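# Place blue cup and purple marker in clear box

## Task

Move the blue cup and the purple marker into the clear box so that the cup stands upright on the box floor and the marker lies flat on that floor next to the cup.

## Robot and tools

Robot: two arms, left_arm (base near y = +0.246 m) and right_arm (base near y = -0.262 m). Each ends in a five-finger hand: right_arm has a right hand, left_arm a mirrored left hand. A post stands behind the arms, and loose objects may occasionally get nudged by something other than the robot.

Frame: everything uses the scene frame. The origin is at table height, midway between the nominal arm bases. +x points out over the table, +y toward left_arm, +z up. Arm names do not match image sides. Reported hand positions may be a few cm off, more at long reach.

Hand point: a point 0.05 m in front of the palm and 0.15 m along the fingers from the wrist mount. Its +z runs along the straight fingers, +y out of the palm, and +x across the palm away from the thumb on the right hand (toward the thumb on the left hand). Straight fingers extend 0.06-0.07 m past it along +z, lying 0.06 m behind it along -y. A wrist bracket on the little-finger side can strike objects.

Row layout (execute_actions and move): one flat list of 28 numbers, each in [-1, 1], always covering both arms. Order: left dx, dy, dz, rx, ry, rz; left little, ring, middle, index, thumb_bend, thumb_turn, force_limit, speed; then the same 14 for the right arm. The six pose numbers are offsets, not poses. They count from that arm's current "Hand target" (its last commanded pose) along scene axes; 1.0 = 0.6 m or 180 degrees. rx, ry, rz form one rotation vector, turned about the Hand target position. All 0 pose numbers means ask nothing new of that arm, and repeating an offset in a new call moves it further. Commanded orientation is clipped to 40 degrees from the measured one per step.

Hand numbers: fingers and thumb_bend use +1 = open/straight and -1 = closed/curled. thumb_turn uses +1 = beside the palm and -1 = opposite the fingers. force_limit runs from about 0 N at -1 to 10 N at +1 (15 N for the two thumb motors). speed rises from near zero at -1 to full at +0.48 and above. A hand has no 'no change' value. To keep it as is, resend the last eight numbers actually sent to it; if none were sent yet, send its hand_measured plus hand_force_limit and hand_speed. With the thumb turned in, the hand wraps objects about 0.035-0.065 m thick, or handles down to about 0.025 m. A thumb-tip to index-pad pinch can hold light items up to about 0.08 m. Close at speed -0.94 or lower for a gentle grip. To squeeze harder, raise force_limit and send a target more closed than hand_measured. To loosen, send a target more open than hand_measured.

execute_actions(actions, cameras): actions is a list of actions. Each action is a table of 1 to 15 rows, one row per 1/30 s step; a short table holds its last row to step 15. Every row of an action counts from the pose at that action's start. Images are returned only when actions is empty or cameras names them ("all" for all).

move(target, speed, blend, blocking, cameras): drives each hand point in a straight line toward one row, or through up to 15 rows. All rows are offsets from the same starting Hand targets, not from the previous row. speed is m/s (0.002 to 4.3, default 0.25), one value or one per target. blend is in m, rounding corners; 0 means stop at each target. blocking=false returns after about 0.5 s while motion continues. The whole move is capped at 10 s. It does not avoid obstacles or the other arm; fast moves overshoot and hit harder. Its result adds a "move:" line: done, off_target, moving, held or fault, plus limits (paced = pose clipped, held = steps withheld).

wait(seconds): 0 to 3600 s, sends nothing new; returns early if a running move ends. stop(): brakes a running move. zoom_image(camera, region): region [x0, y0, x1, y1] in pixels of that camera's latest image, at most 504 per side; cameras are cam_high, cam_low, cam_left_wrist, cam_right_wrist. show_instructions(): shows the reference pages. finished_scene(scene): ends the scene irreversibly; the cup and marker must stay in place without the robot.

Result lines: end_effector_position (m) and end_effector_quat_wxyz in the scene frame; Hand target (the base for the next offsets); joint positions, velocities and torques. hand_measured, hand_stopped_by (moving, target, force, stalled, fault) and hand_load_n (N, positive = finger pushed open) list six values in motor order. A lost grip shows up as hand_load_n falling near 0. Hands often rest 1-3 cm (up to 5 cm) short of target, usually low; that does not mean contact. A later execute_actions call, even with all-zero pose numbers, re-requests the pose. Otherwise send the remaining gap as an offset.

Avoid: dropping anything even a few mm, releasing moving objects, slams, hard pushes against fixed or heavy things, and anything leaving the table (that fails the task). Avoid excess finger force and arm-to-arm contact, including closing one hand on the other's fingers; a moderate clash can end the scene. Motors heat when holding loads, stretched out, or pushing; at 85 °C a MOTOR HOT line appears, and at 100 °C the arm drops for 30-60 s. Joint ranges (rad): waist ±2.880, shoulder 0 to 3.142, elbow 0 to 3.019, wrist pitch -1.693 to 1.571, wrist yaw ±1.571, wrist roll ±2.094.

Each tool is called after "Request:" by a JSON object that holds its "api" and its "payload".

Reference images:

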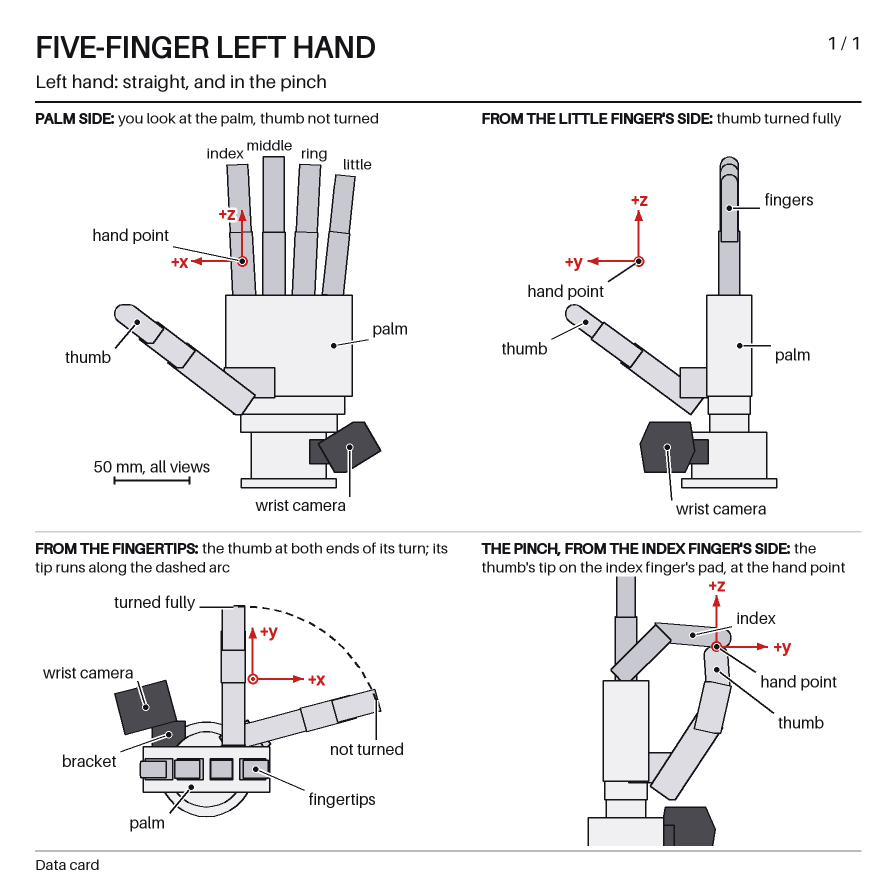

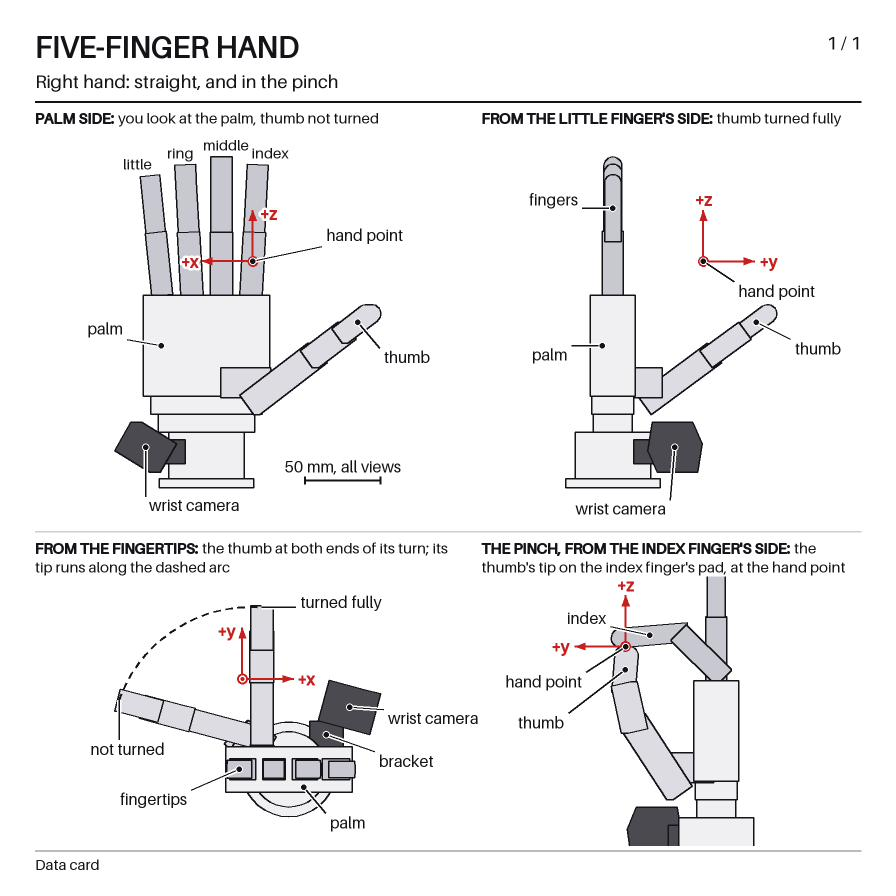

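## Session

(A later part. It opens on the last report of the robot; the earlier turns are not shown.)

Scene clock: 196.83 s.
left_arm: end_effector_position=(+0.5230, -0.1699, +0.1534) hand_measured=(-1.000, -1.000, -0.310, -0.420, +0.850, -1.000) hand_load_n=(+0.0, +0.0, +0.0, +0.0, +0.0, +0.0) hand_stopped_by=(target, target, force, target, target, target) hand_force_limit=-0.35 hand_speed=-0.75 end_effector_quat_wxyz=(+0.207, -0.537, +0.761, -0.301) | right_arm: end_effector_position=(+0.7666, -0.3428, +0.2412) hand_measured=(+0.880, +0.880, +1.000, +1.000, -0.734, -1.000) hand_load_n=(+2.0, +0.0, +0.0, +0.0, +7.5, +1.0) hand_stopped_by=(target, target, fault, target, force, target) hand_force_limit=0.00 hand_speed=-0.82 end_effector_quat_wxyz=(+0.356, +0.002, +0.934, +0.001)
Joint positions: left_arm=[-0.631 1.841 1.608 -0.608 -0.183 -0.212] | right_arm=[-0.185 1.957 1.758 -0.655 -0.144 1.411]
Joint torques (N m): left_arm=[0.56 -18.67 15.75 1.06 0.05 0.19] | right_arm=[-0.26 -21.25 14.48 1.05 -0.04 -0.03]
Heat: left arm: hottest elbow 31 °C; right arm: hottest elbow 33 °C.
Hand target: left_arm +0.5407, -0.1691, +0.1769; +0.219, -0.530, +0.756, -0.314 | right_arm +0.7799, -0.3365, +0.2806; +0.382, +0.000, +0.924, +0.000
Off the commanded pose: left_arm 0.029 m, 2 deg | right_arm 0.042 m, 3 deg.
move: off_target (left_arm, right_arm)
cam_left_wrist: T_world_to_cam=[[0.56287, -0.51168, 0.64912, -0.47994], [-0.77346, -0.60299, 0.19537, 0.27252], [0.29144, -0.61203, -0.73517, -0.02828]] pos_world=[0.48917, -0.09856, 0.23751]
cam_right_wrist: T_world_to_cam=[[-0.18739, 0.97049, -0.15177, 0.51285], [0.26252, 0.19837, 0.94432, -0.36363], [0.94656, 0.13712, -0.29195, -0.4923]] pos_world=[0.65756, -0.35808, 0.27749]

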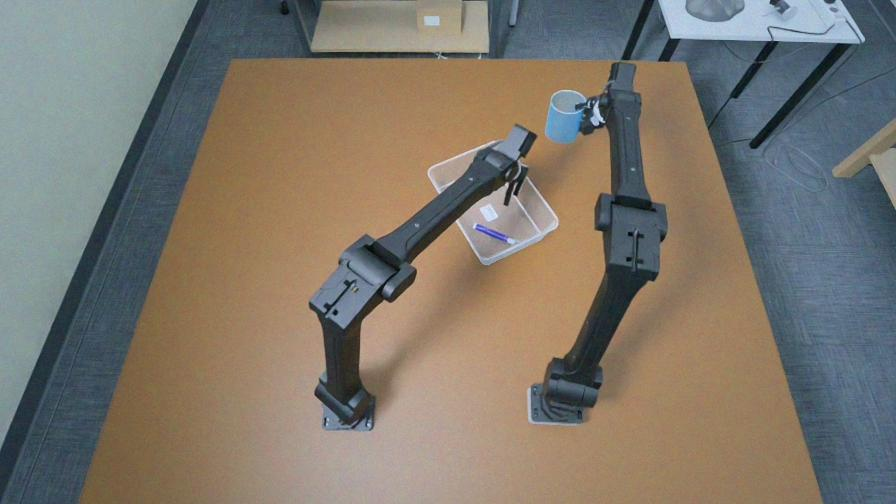

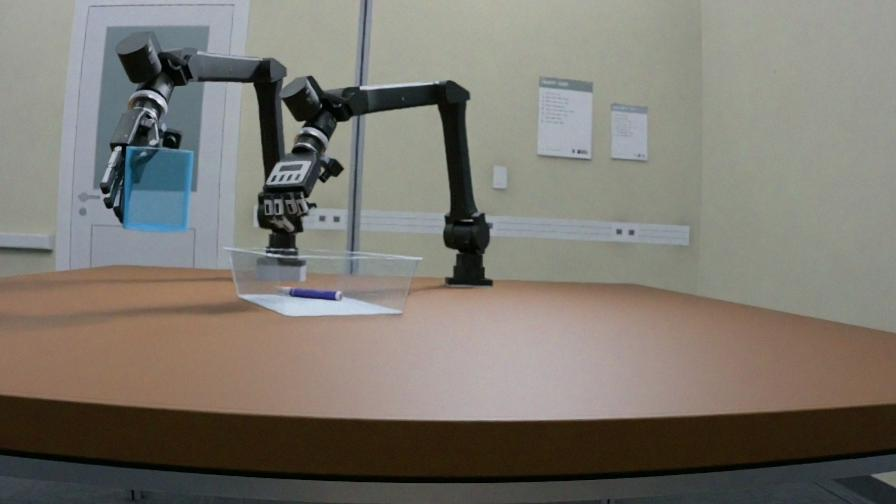

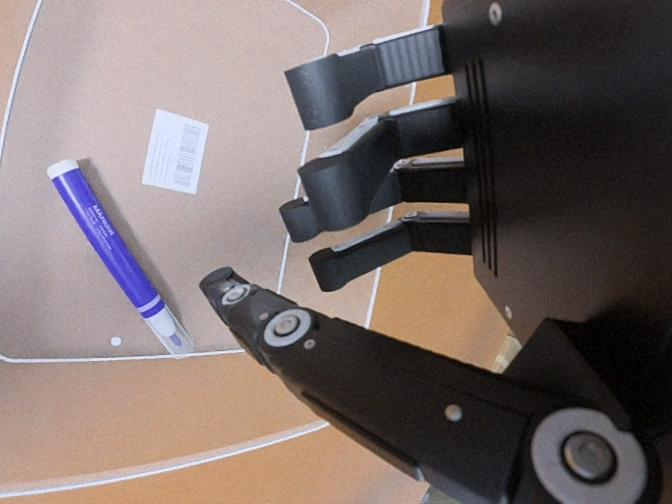

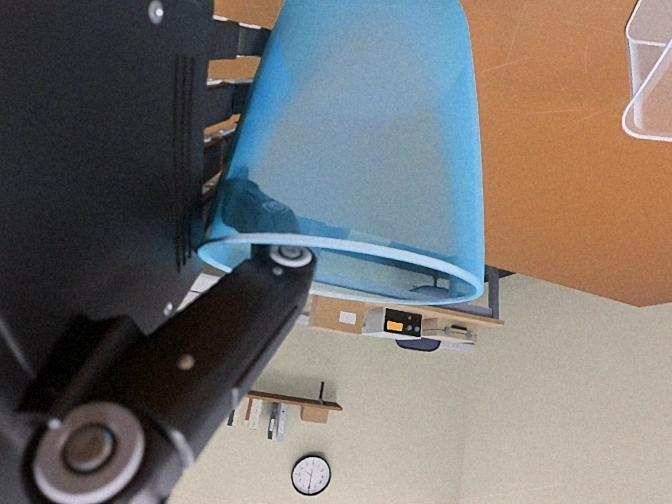

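Request:
{"api": "move", "payload": {"target": [[-0.233,0.617,0.117,0,0,0,-1,-1,-0.4,-0.42,0.85,-1,-0.35,-0.75,0,0,0.01,0,0,0,0.88,0.88,1,1,-1,-1,0.0,-0.82],[-0.233,0.617,0.117,0,0,0,-1,-1,-0.4,-0.42,0.85,-1,-0.35,-0.75,-0.24,0.44,0.02,0,0,0.0833,0.88,0.88,1,1,-1,-1,0.0,-0.82]], "speed": [0.25, 0.12], "blend": [0.02,0], "cameras": ["all"]}}

Request:
{"api": "zoom_image", "payload": {"camera": "cam_high", "region": [400, 80, 620, 280]}}

Request:
{"api": "zoom_image", "payload": {"camera": "cam_low", "region": [200, 120, 460, 330]}}

Scene clock: 207.80 s.
left_arm: end_effector_position=(+0.4057, +0.1965, +0.2535) hand_measured=(-1.000, -1.000, -0.310, -0.420, +0.850, -1.000) hand_load_n=(+0.0, +0.0, +0.0, +0.0, +0.0, +0.0) hand_stopped_by=(target, target, force, target, target, target) hand_force_limit=-0.35 hand_speed=-0.75 end_effector_quat_wxyz=(+0.224, -0.534, +0.750, -0.319) | right_arm: end_effector_position=(+0.6340, -0.0772, +0.2812) hand_measured=(+0.880, +0.880, +1.000, +1.000, -0.734, -1.000) hand_load_n=(+2.0, +0.0, +0.0, +0.0, +7.5, +1.5) hand_stopped_by=(target, target, fault, target, force, target) hand_force_limit=0.00 hand_speed=-0.82 end_effector_quat_wxyz=(+0.362, -0.129, +0.922, +0.043)
Joint positions: left_arm=[0.027 1.166 1.106 -0.746 0.266 0.261] | right_arm=[0.198 1.618 1.383 -0.591 -0.063 1.483]
Joint torques (N m): left_arm=[0.44 -8.53 11.03 1.11 0.31 0.19] | right_arm=[-1.03 -15.74 9.14 2.97 0.06 0.09]
Heat: left arm: hottest elbow 32 °C; right arm: hottest elbow 33 °C.
Hand target: left_arm +0.4009, +0.2012, +0.2472; +0.219, -0.530, +0.756, -0.314 | right_arm +0.6360, -0.0726, +0.2927; +0.379, -0.121, +0.916, +0.050
Off the commanded pose: left_arm 0.009 m, 1 deg | right_arm 0.013 m, 2 deg.
move: off_target (right_arm)
cam_left_wrist: T_world_to_cam=[[0.53347, -0.49644, 0.68481, -0.2916], [-0.77722, -0.60712, 0.16534, 0.39305], [0.33368, -0.62045, -0.70972, 0.28183]] pos_world=[0.36701, 0.26873, 0.33472]
cam_right_wrist: T_world_to_cam=[[-0.44096, 0.88115, -0.1707, 0.39543], [0.1775, 0.27204, 0.94577, -0.35998], [0.8798, 0.38675, -0.27636, -0.33441]] pos_world=[0.53248, -0.12117, 0.31554]

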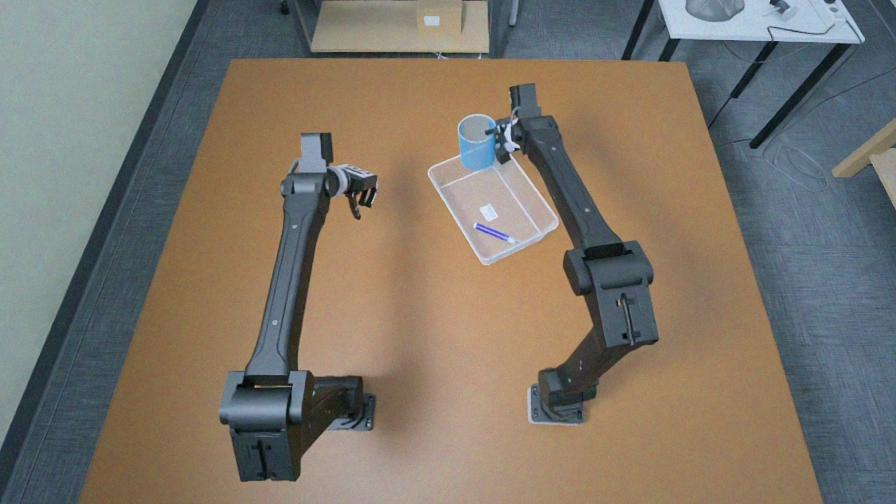

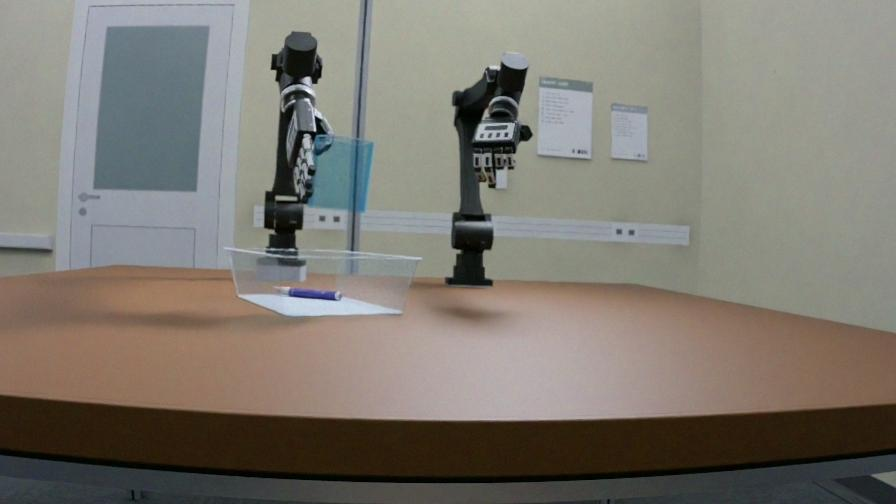

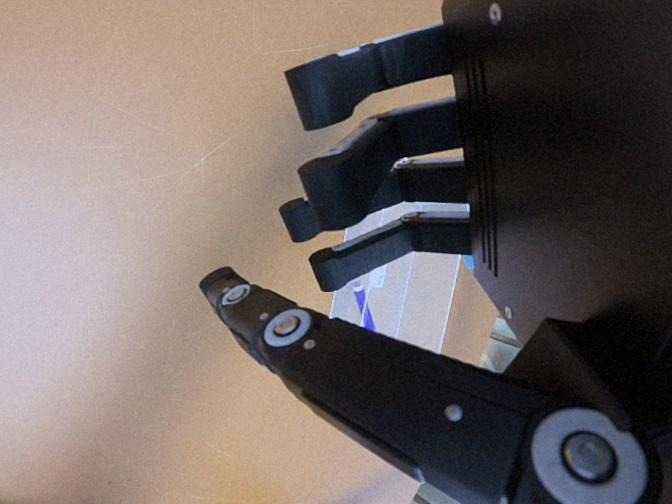

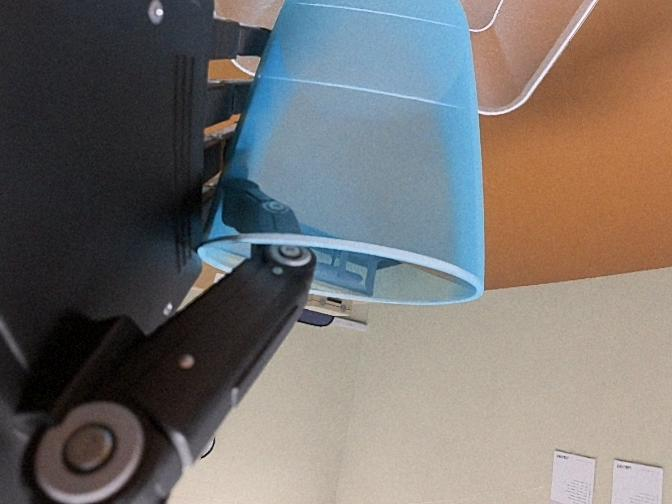

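Scaled by 2.291 from the camera's image (finer frame: 1280x720).

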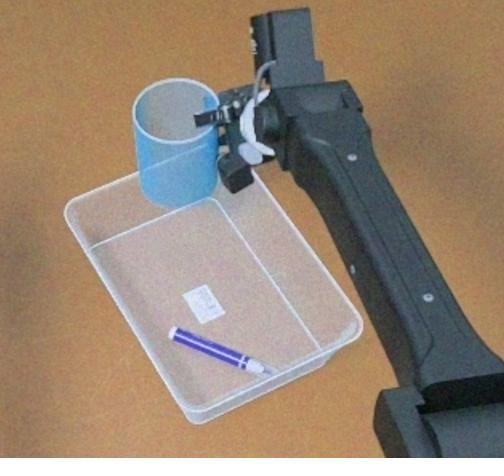

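Scaled by 1.938 from the camera's image (finer frame: 1280x720).

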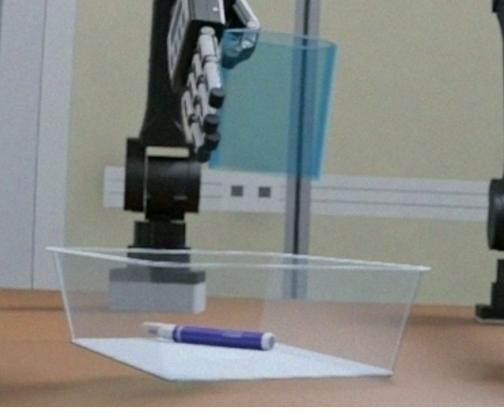

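Request:
{"api": "move", "payload": {"target": [[0,0,0,0,0,0,-1,-1,-0.4,-0.42,0.85,-1,-0.35,-0.75,-0.0083,0,0,0.0268,0.0072,0,0.88,0.88,1,1,-1,-1,0.0,-0.82],[0,0,0,0,0,0,-1,-1,-0.4,-0.42,0.85,-1,-0.35,-0.75,-0.0083,0,-0.15,0.0268,0.0072,0,0.88,0.88,1,1,-1,-1,0.0,-0.82]], "speed": 0.08, "blend": [0.01,0], "cameras": ["cam_high","cam_low","cam_right_wrist"]}}

Request:
{"api": "zoom_image", "payload": {"camera": "cam_high", "region": [400, 80, 620, 280]}}

Request:
{"api": "zoom_image", "payload": {"camera": "cam_low", "region": [200, 120, 460, 330]}}

Scene clock: 213.93 s.
left_arm: end_effector_position=(+0.4057, +0.1965, +0.2535) hand_measured=(-1.000, -1.000, -0.310, -0.420, +0.850, -1.000) hand_load_n=(+0.0, +0.0, +0.0, +0.0, +0.0, +0.0) hand_stopped_by=(target, target, force, target, target, target) hand_force_limit=-0.35 hand_speed=-0.75 end_effector_quat_wxyz=(+0.224, -0.534, +0.750, -0.319) | right_arm: end_effector_position=(+0.6247, -0.0681, +0.2048) hand_measured=(+0.880, +0.880, +1.000, +1.000, -0.734, -1.000) hand_load_n=(+2.0, +0.0, +0.0, +0.0, +7.5, +1.0) hand_stopped_by=(target, target, fault, target, force, target) hand_force_limit=0.00 hand_speed=-0.82 end_effector_quat_wxyz=(+0.367, -0.118, +0.919, +0.082)
Joint positions: left_arm=[0.027 1.166 1.106 -0.746 0.266 0.261] | right_arm=[0.198 1.671 1.211 -0.348 -0.126 1.532]
Joint torques (N m): left_arm=[0.44 -8.53 11.02 1.11 0.3 0.19] | right_arm=[-1.9 -13.45 8.94 2.93 -0.47 0.1]
Heat: left arm: hottest elbow 32 °C; right arm: hottest elbow 33 °C.
Hand target: left_arm +0.4009, +0.2012, +0.2472; +0.219, -0.530, +0.756, -0.314 | right_arm +0.6310, -0.0726, +0.2028; +0.373, -0.104, +0.917, +0.090
Off the commanded pose: left_arm 0.009 m, 1 deg | right_arm 0.008 m, 2 deg.
move: done
cam_right_wrist: T_world_to_cam=[[-0.44754, 0.88872, -0.09947, 0.36038], [0.17594, 0.19656, 0.96458, -0.29662], [0.87679, 0.41419, -0.24433, -0.35369]] pos_world=[0.52359, -0.11548, 0.23554]

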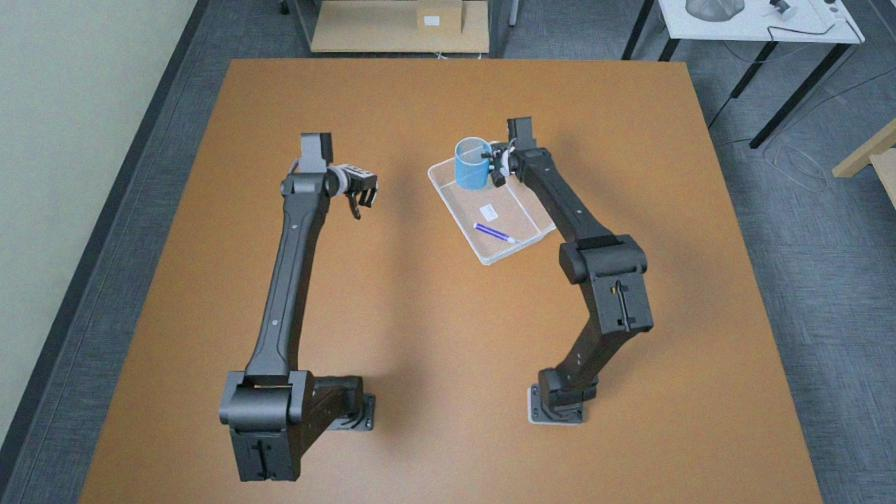

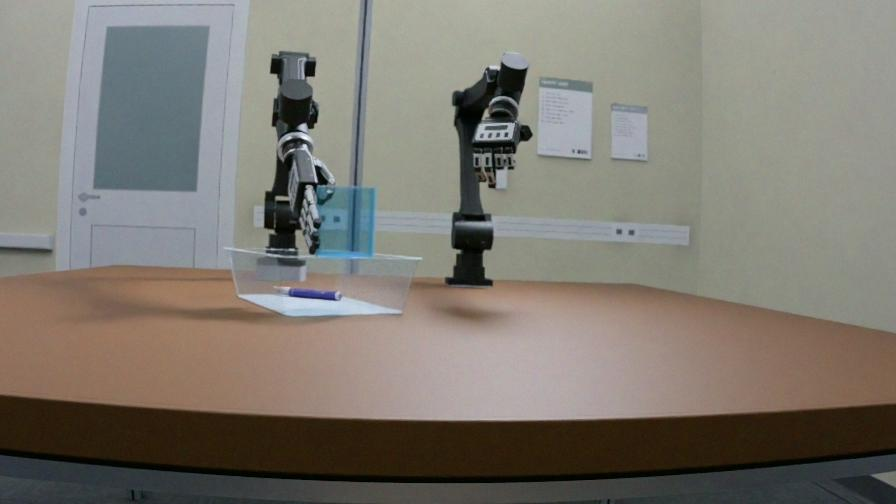

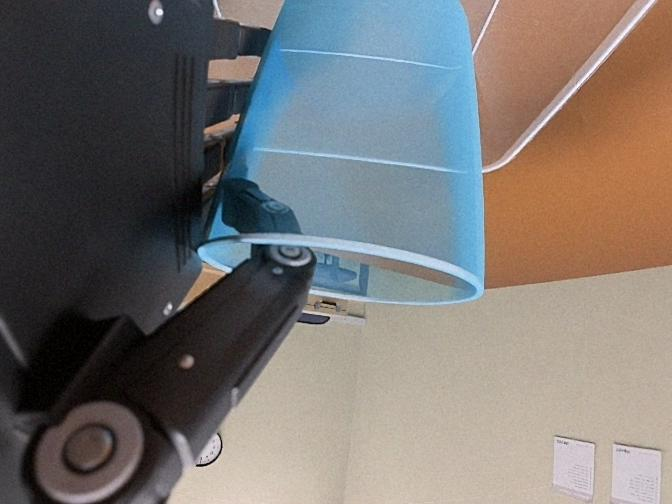

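Scaled by 2.291 from the camera's image (finer frame: 1280x720).

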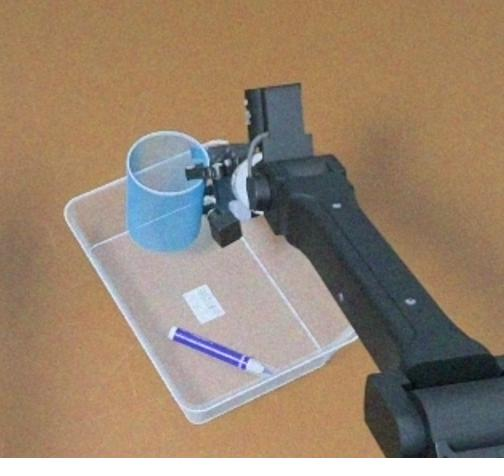

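Scaled by 1.938 from the camera's image (finer frame: 1280x720).

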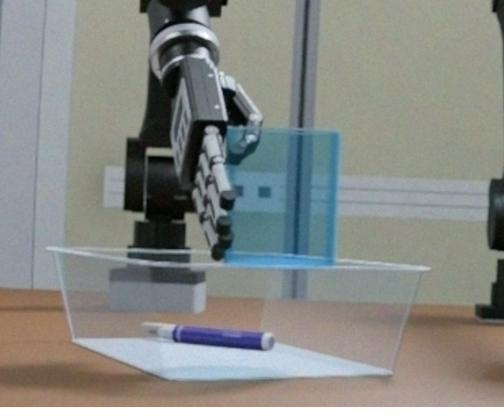

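Request:
{"api": "move", "payload": {"target": [0,0,0,0,0,0,-1,-1,-0.4,-0.42,0.85,-1,-0.35,-0.75,0,-0.006,-0.125,0,0,0,0.88,0.88,1,1,-1,-1,0.0,-0.82], "speed": 0.06, "cameras": ["cam_high","cam_low","cam_right_wrist"]}}

Request:
{"api": "zoom_image", "payload": {"camera": "cam_high", "region": [400, 80, 620, 280]}}

Request:
{"api": "zoom_image", "payload": {"camera": "cam_low", "region": [200, 120, 460, 330]}}

Scene clock: 217.10 s.
left_arm: end_effector_position=(+0.4057, +0.1965, +0.2535) hand_measured=(-1.000, -1.000, -0.310, -0.420, +0.850, -1.000) hand_load_n=(+0.0, +0.0, +0.0, +0.0, +0.0, +0.0) hand_stopped_by=(target, target, force, target, target, target) hand_force_limit=-0.35 hand_speed=-0.75 end_effector_quat_wxyz=(+0.224, -0.534, +0.750, -0.319) | right_arm: end_effector_position=(+0.6256, -0.0694, +0.1307) hand_measured=(+0.880, +0.880, +1.000, +1.000, -0.734, -1.000) hand_load_n=(+2.5, +0.0, +0.0, +0.0, +7.5, +1.5) hand_stopped_by=(target, target, fault, target, force, target) hand_force_limit=0.00 hand_speed=-0.82 end_effector_quat_wxyz=(+0.367, -0.117, +0.919, +0.083)
Joint positions: left_arm=[0.027 1.166 1.106 -0.746 0.266 0.261] | right_arm=[0.195 1.776 1.127 -0.158 -0.13 1.532]
Joint torques (N m): left_arm=[0.38 -8.53 10.99 1.11 0.31 0.18] | right_arm=[-1.96 -14.1 7.88 2.92 -0.46 0.03]
Heat: left arm: hottest elbow 32 °C; right arm: hottest elbow 32 °C.
Hand target: left_arm +0.4009, +0.2012, +0.2472; +0.219, -0.530, +0.756, -0.314 | right_arm +0.6310, -0.0761, +0.1278; +0.373, -0.104, +0.917, +0.090
Off the commanded pose: left_arm 0.009 m, 1 deg | right_arm 0.009 m, 2 deg.
move: done
cam_right_wrist: T_world_to_cam=[[-0.44726, 0.88918, -0.09655, 0.35404], [0.17559, 0.19314, 0.96533, -0.22525], [0.877, 0.4148, -0.24251, -0.37228]] pos_world=[0.52439, -0.11688, 0.16134]

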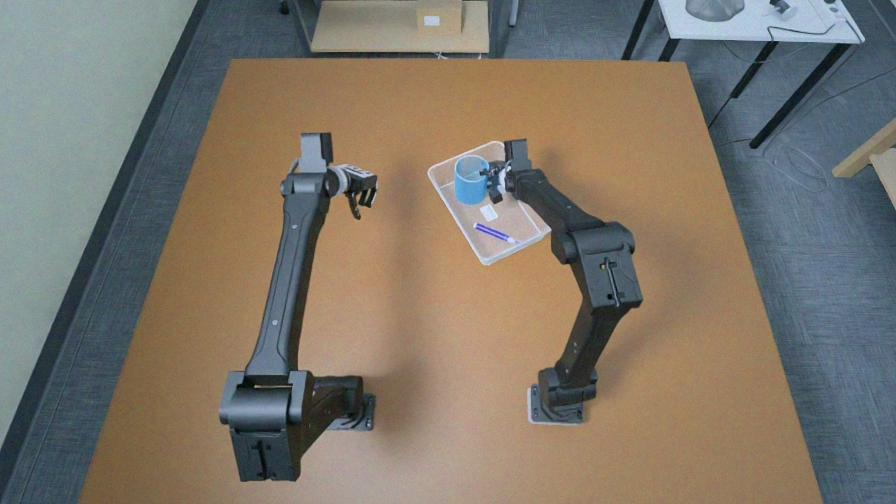

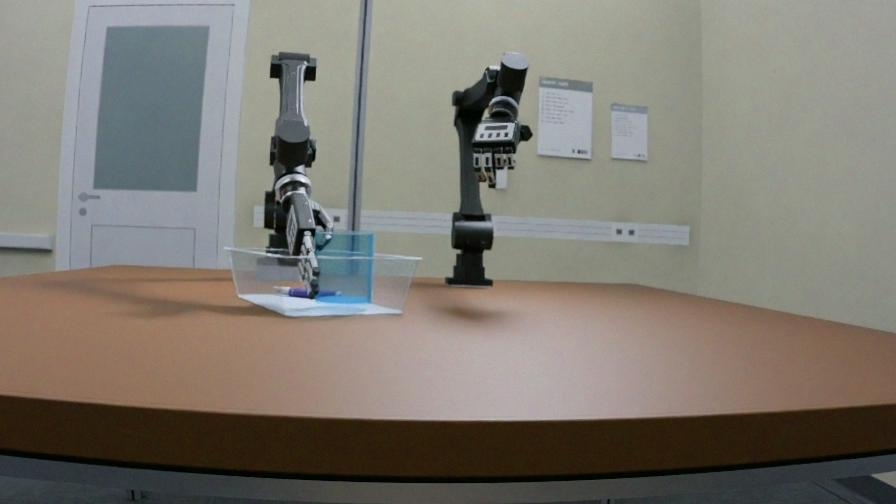

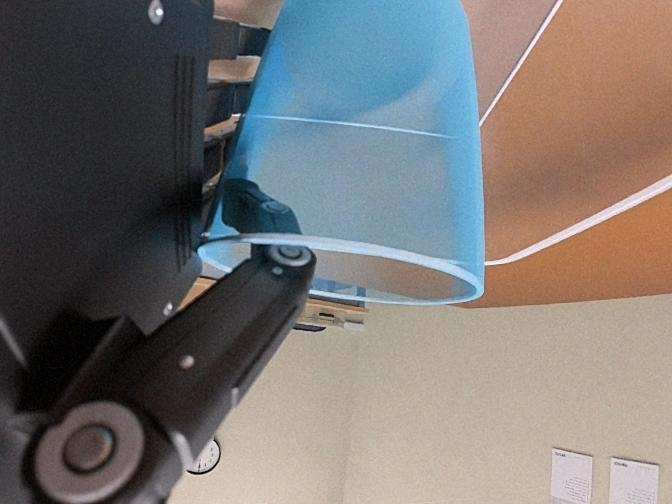

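Scaled by 2.291 from the camera's image (finer frame: 1280x720).

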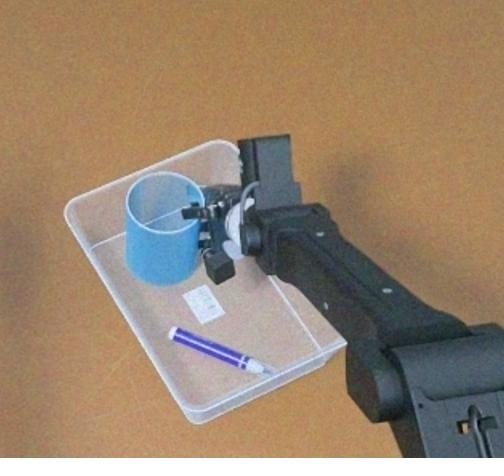

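Scaled by 1.938 from the camera's image (finer frame: 1280x720).

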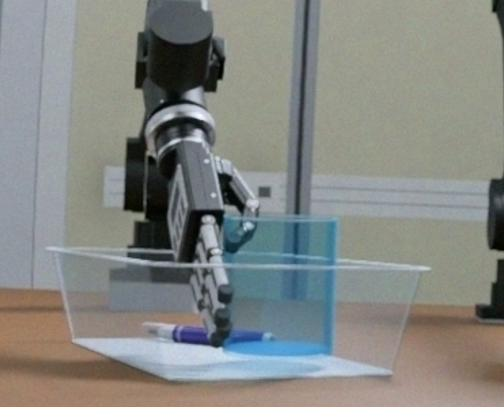

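Request:
{"api": "move", "payload": {"target": [0,0,0,0,0,0,-1,-1,-0.4,-0.42,0.85,-1,-0.35,-0.75,0,0,-0.017,0,0,0,0.88,0.88,1,1,-1,-1,0.0,-0.82], "speed": 0.03, "cameras": ["cam_low"]}}

Request:
{"api": "zoom_image", "payload": {"camera": "cam_low", "region": [280, 220, 400, 320]}}

Scene clock: 219.10 s.
left_arm: end_effector_position=(+0.4057, +0.1965, +0.2535) hand_measured=(-1.000, -1.000, -0.310, -0.420, +0.850, -1.000) hand_load_n=(+0.0, +0.0, +0.0, +0.0, +0.0, +0.0) hand_stopped_by=(target, target, force, target, target, target) hand_force_limit=-0.35 hand_speed=-0.75 end_effector_quat_wxyz=(+0.224, -0.534, +0.750, -0.319) | right_arm: end_effector_position=(+0.6261, -0.0693, +0.1217) hand_measured=(+0.880, +0.880, +1.000, +1.000, -0.734, -1.000) hand_load_n=(+2.0, +0.0, +0.0, +0.0, +7.5, +1.5) hand_stopped_by=(target, target, fault, target, force, target) hand_force_limit=0.00 hand_speed=-0.82 end_effector_quat_wxyz=(+0.368, -0.117, +0.918, +0.083)
Joint positions: left_arm=[0.027 1.166 1.106 -0.746 0.266 0.261] | right_arm=[0.195 1.792 1.119 -0.132 -0.13 1.532]
Joint torques (N m): left_arm=[0.38 -8.53 11 1.11 0.31 0.19] | right_arm=[-2.2 -14.04 7.69 2.91 -0.44 0.03]
Heat: left arm: hottest elbow 32 °C; right arm: hottest elbow 32 °C.
Hand target: left_arm +0.4009, +0.2012, +0.2472; +0.219, -0.530, +0.756, -0.314 | right_arm +0.6310, -0.0761, +0.1176; +0.373, -0.104, +0.917, +0.090
Off the commanded pose: left_arm 0.009 m, 1 deg | right_arm 0.009 m, 2 deg.
move: done

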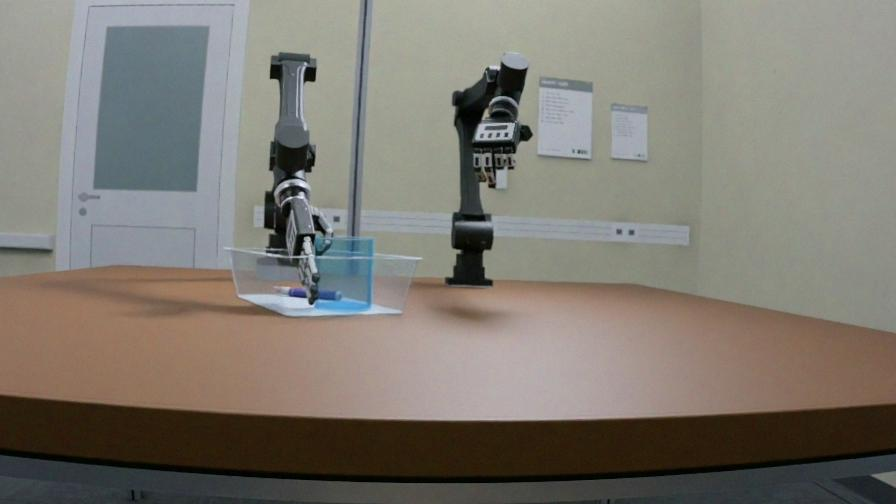

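Scaled by 4.200 from the camera's image (finer frame: 1280x720).

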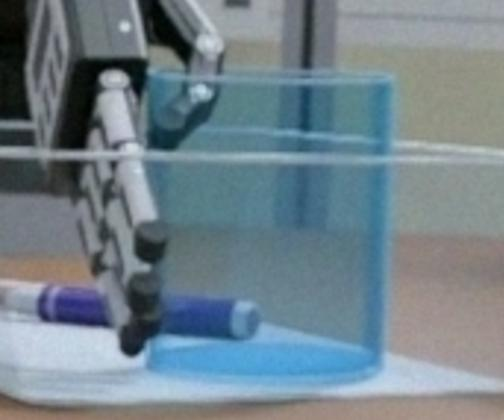

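Request:
{"api": "move", "payload": {"target": [0,0,0,0,0,0,-1,-1,-0.4,-0.42,0.85,-1,-0.35,-0.75,0,0,-0.01,0,0,0,0.88,0.88,1,1,-1,-1,0.0,-0.82], "speed": 0.02, "cameras": ["cam_low"]}}

Request:
{"api": "zoom_image", "payload": {"camera": "cam_low", "region": [280, 220, 400, 320]}}

Scene clock: 220.83 s.
left_arm: end_effector_position=(+0.4057, +0.1965, +0.2535) hand_measured=(-1.000, -1.000, -0.310, -0.420, +0.850, -1.000) hand_load_n=(+0.0, +0.0, +0.0, +0.0, +0.0, +0.0) hand_stopped_by=(target, target, force, target, target, target) hand_force_limit=-0.35 hand_speed=-0.75 end_effector_quat_wxyz=(+0.224, -0.534, +0.750, -0.319) | right_arm: end_effector_position=(+0.6277, -0.0691, +0.1209) hand_measured=(+0.880, +0.880, +1.000, +1.000, -0.734, -1.000) hand_load_n=(+2.0, +0.0, +0.0, +0.0, +7.5, +1.0) hand_stopped_by=(target, target, fault, target, force, target) hand_force_limit=0.00 hand_speed=-0.82 end_effector_quat_wxyz=(+0.373, -0.117, +0.917, +0.084)
Joint positions: left_arm=[0.027 1.166 1.106 -0.746 0.266 0.261] | right_arm=[0.195 1.797 1.117 -0.117 -0.13 1.532]
Joint torques (N m): left_arm=[0.32 -8.53 11.02 1.1 0.31 0.19] | right_arm=[-1.67 -13.22 7.42 2.99 -0.39 0.04]
Heat: left arm: hottest elbow 31 °C; right arm: hottest elbow 32 °C.
Hand target: left_arm +0.4009, +0.2012, +0.2472; +0.219, -0.530, +0.756, -0.314 | right_arm +0.6310, -0.0761, +0.1117; +0.374, -0.104, +0.917, +0.090
Off the commanded pose: left_arm 0.009 m, 1 deg | right_arm 0.012 m, 2 deg.
move: off_target (right_arm)

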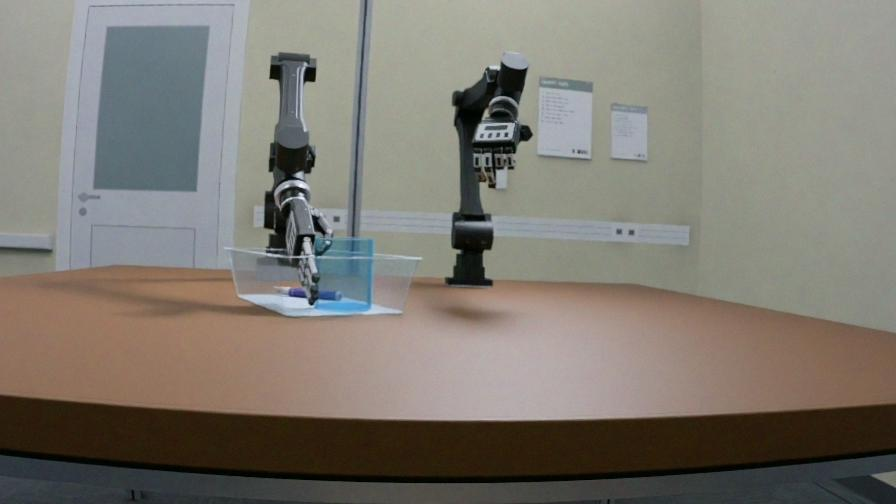

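Scaled by 4.200 from the camera's image (finer frame: 1280x720).

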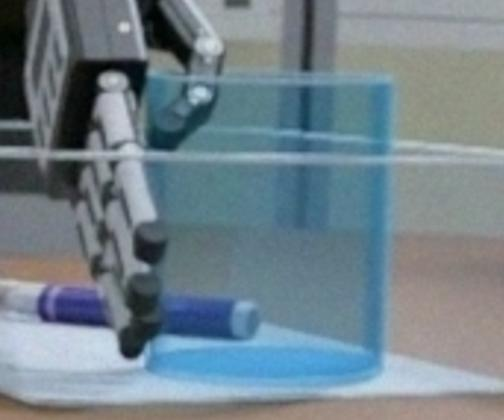

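Request:
{"api": "move", "payload": {"target": [0,0,0,0,0,0,-1,-1,-0.4,-0.42,0.85,-1,-0.35,-0.75,0,0,0,0,0,0,0.88,0.88,1,1,-0.1,-1,0.0,-0.85], "speed": 0.02, "cameras": ["cam_low","cam_right_wrist","cam_high"]}}

Request:
{"api": "zoom_image", "payload": {"camera": "cam_low", "region": [280, 220, 400, 320]}}

Scene clock: 225.03 s.
left_arm: end_effector_position=(+0.4057, +0.1965, +0.2535) hand_measured=(-1.000, -1.000, -0.310, -0.420, +0.850, -1.000) hand_load_n=(+0.0, +0.0, +0.0, +0.0, +0.0, +0.0) hand_stopped_by=(target, target, force, target, target, target) hand_force_limit=-0.35 hand_speed=-0.75 end_effector_quat_wxyz=(+0.224, -0.534, +0.750, -0.319) | right_arm: end_effector_position=(+0.6278, -0.0688, +0.1213) hand_measured=(+0.880, +0.880, +1.000, +1.000, -0.100, -1.000) hand_load_n=(+0.0, +0.0, +0.0, +0.0, +0.0, +0.0) hand_stopped_by=(target, target, fault, target, target, target) hand_force_limit=0.00 hand_speed=-0.85 end_effector_quat_wxyz=(+0.373, -0.118, +0.916, +0.084)
Joint positions: left_arm=[0.027 1.166 1.106 -0.746 0.266 0.261] | right_arm=[0.195 1.797 1.117 -0.115 -0.132 1.532]
Joint torques (N m): left_arm=[0.44 -8.47 11.03 1.1 0.3 0.19] | right_arm=[-2.08 -13.27 7.31 2.86 -0.35 0.03]
Heat: left arm: hottest elbow 31 °C; right arm: hottest elbow 32 °C.
Hand target: left_arm +0.4009, +0.2012, +0.2472; +0.219, -0.530, +0.756, -0.314 | right_arm +0.6310, -0.0761, +0.1117; +0.374, -0.104, +0.917, +0.090
Off the commanded pose: left_arm 0.009 m, 1 deg | right_arm 0.013 m, 2 deg.
move: done
cam_right_wrist: T_world_to_cam=[[-0.44691, 0.88905, -0.09933, 0.35362], [0.16333, 0.19026, 0.96805, -0.20946], [0.87954, 0.41641, -0.23024, -0.37981]] pos_world=[0.5263, -0.11637, 0.15045]
Images, in order (width x height): cam_high 896x504, cam_low 896x504, cam_right_wrist 672x504.

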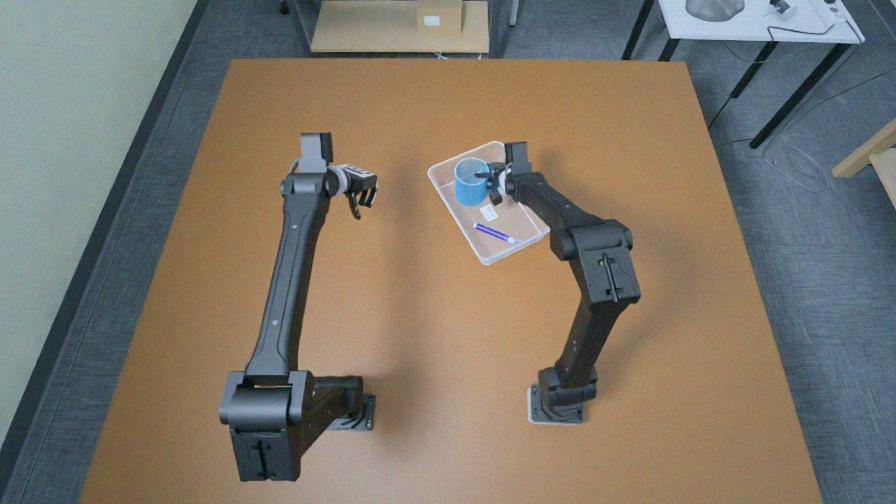

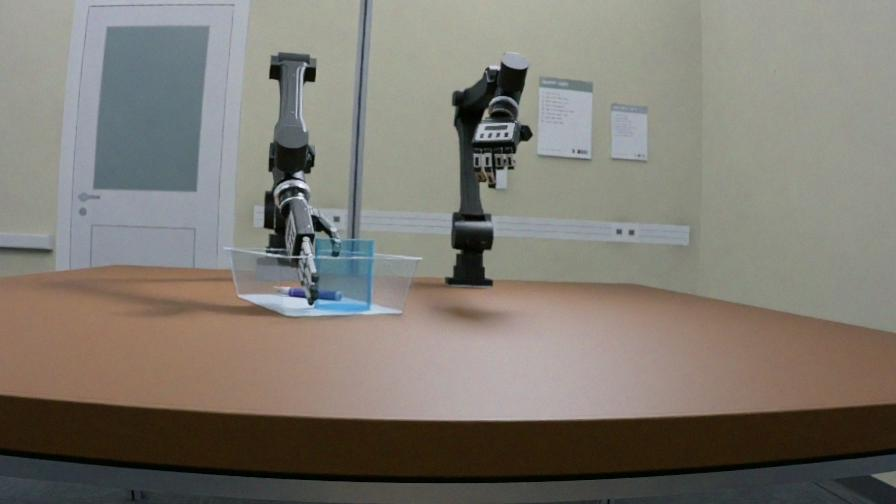

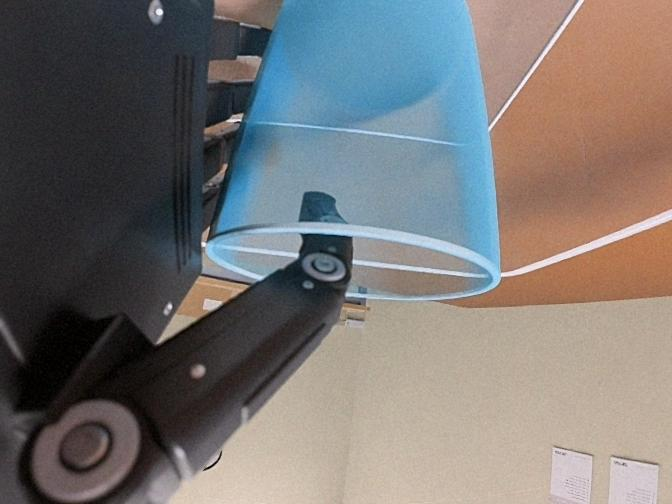

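Scaled by 4.200 from the camera's image (finer frame: 1280x720).

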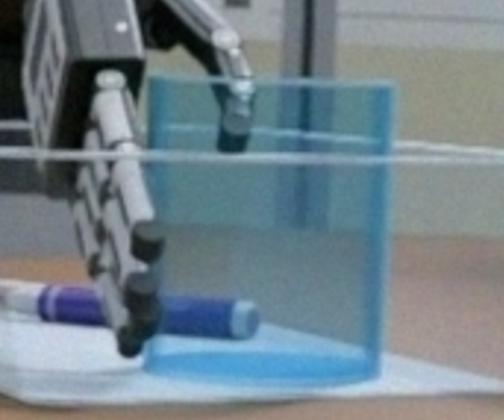

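Request:
{"api": "move", "payload": {"target": [[0,0,0,0,0,0,-1,-1,-0.4,-0.42,0.85,-1,-0.35,-0.75,0,-0.022,0.01,0,0,0,1,1,1,1,0.1,-1,0.0,-0.6],[0,0,0,0,0,0,-1,-1,-0.4,-0.42,0.85,-1,-0.35,-0.75,0,-0.022,0.28,0,0,0,1,1,1,1,0.1,-1,0.0,-0.6]], "speed": [0.04, 0.1], "cameras": ["cam_low","cam_right_wrist","cam_high"]}}

Request:
{"api": "zoom_image", "payload": {"camera": "cam_low", "region": [200, 200, 440, 330]}}

Request:
{"api": "zoom_image", "payload": {"camera": "cam_high", "region": [400, 120, 580, 280]}}

Scene clock: 229.37 s.
left_arm: end_effector_position=(+0.4057, +0.1965, +0.2535) hand_measured=(-1.000, -1.000, -0.310, -0.420, +0.850, -1.000) hand_load_n=(+0.0, +0.0, +0.0, +0.0, +0.0, +0.0) hand_stopped_by=(target, target, force, target, target, target) hand_force_limit=-0.35 hand_speed=-0.75 end_effector_quat_wxyz=(+0.224, -0.534, +0.750, -0.319) | right_arm: end_effector_position=(+0.6189, -0.0859, +0.2562) hand_measured=(+1.000, +1.000, +1.000, +1.000, +0.100, -1.000) hand_load_n=(+0.0, +0.0, +0.0, +0.0, +0.0, +0.0) hand_stopped_by=(target, target, fault, target, target, target) hand_force_limit=0.00 hand_speed=-0.60 end_effector_quat_wxyz=(+0.359, -0.107, +0.923, +0.086)
Joint positions: left_arm=[0.027 1.166 1.106 -0.746 0.266 0.261] | right_arm=[0.167 1.6 1.274 -0.5 -0.149 1.532]
Joint torques (N m): left_arm=[0.44 -8.41 11.03 1.11 0.31 0.18] | right_arm=[-1.49 -14.45 13.12 0.8 -0.35 -0.11]
Heat: left arm: hottest elbow 31 °C; right arm: hottest elbow 32 °C.
Hand target: left_arm +0.4009, +0.2012, +0.2472; +0.219, -0.530, +0.756, -0.314 | right_arm +0.6311, -0.0894, +0.2797; +0.374, -0.104, +0.917, +0.090
Off the commanded pose: left_arm 0.009 m, 1 deg | right_arm 0.027 m, 2 deg.
move: off_target (right_arm)
cam_right_wrist: T_world_to_cam=[[-0.43512, 0.89699, -0.07793, 0.3662], [0.19888, 0.18016, 0.96332, -0.35697], [0.87813, 0.40367, -0.25679, -0.32718]] pos_world=[0.51765, -0.13209, 0.2884]
Images, in order (width x height): cam_high 896x504, cam_low 896x504, cam_right_wrist 672x504.

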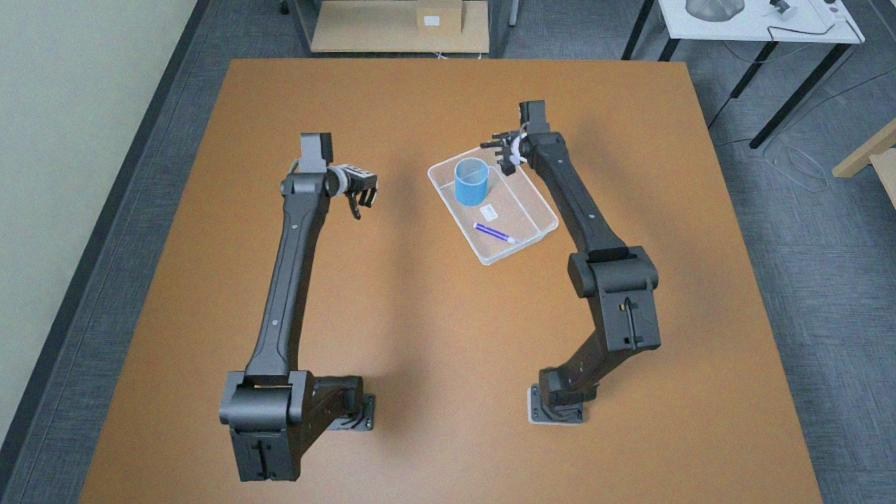

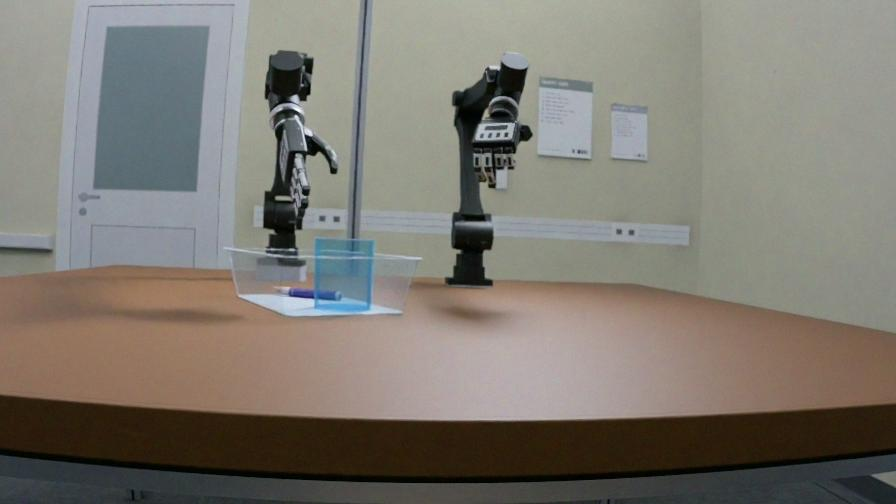

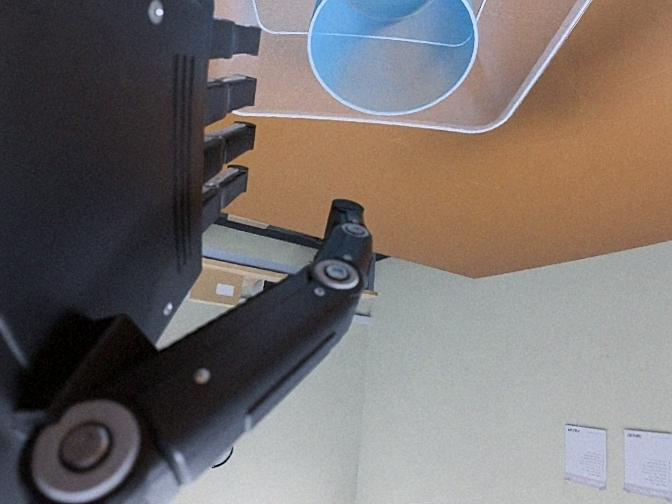

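Scaled by 2.100 from the camera's image (finer frame: 1280x720).

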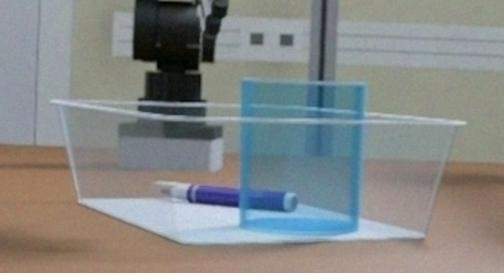

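Scaled by 2.800 from the camera's image (finer frame: 1280x720).

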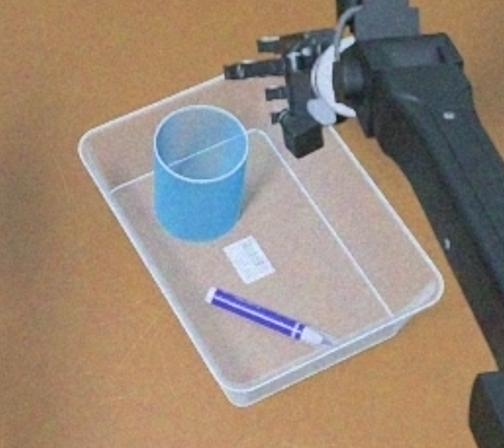

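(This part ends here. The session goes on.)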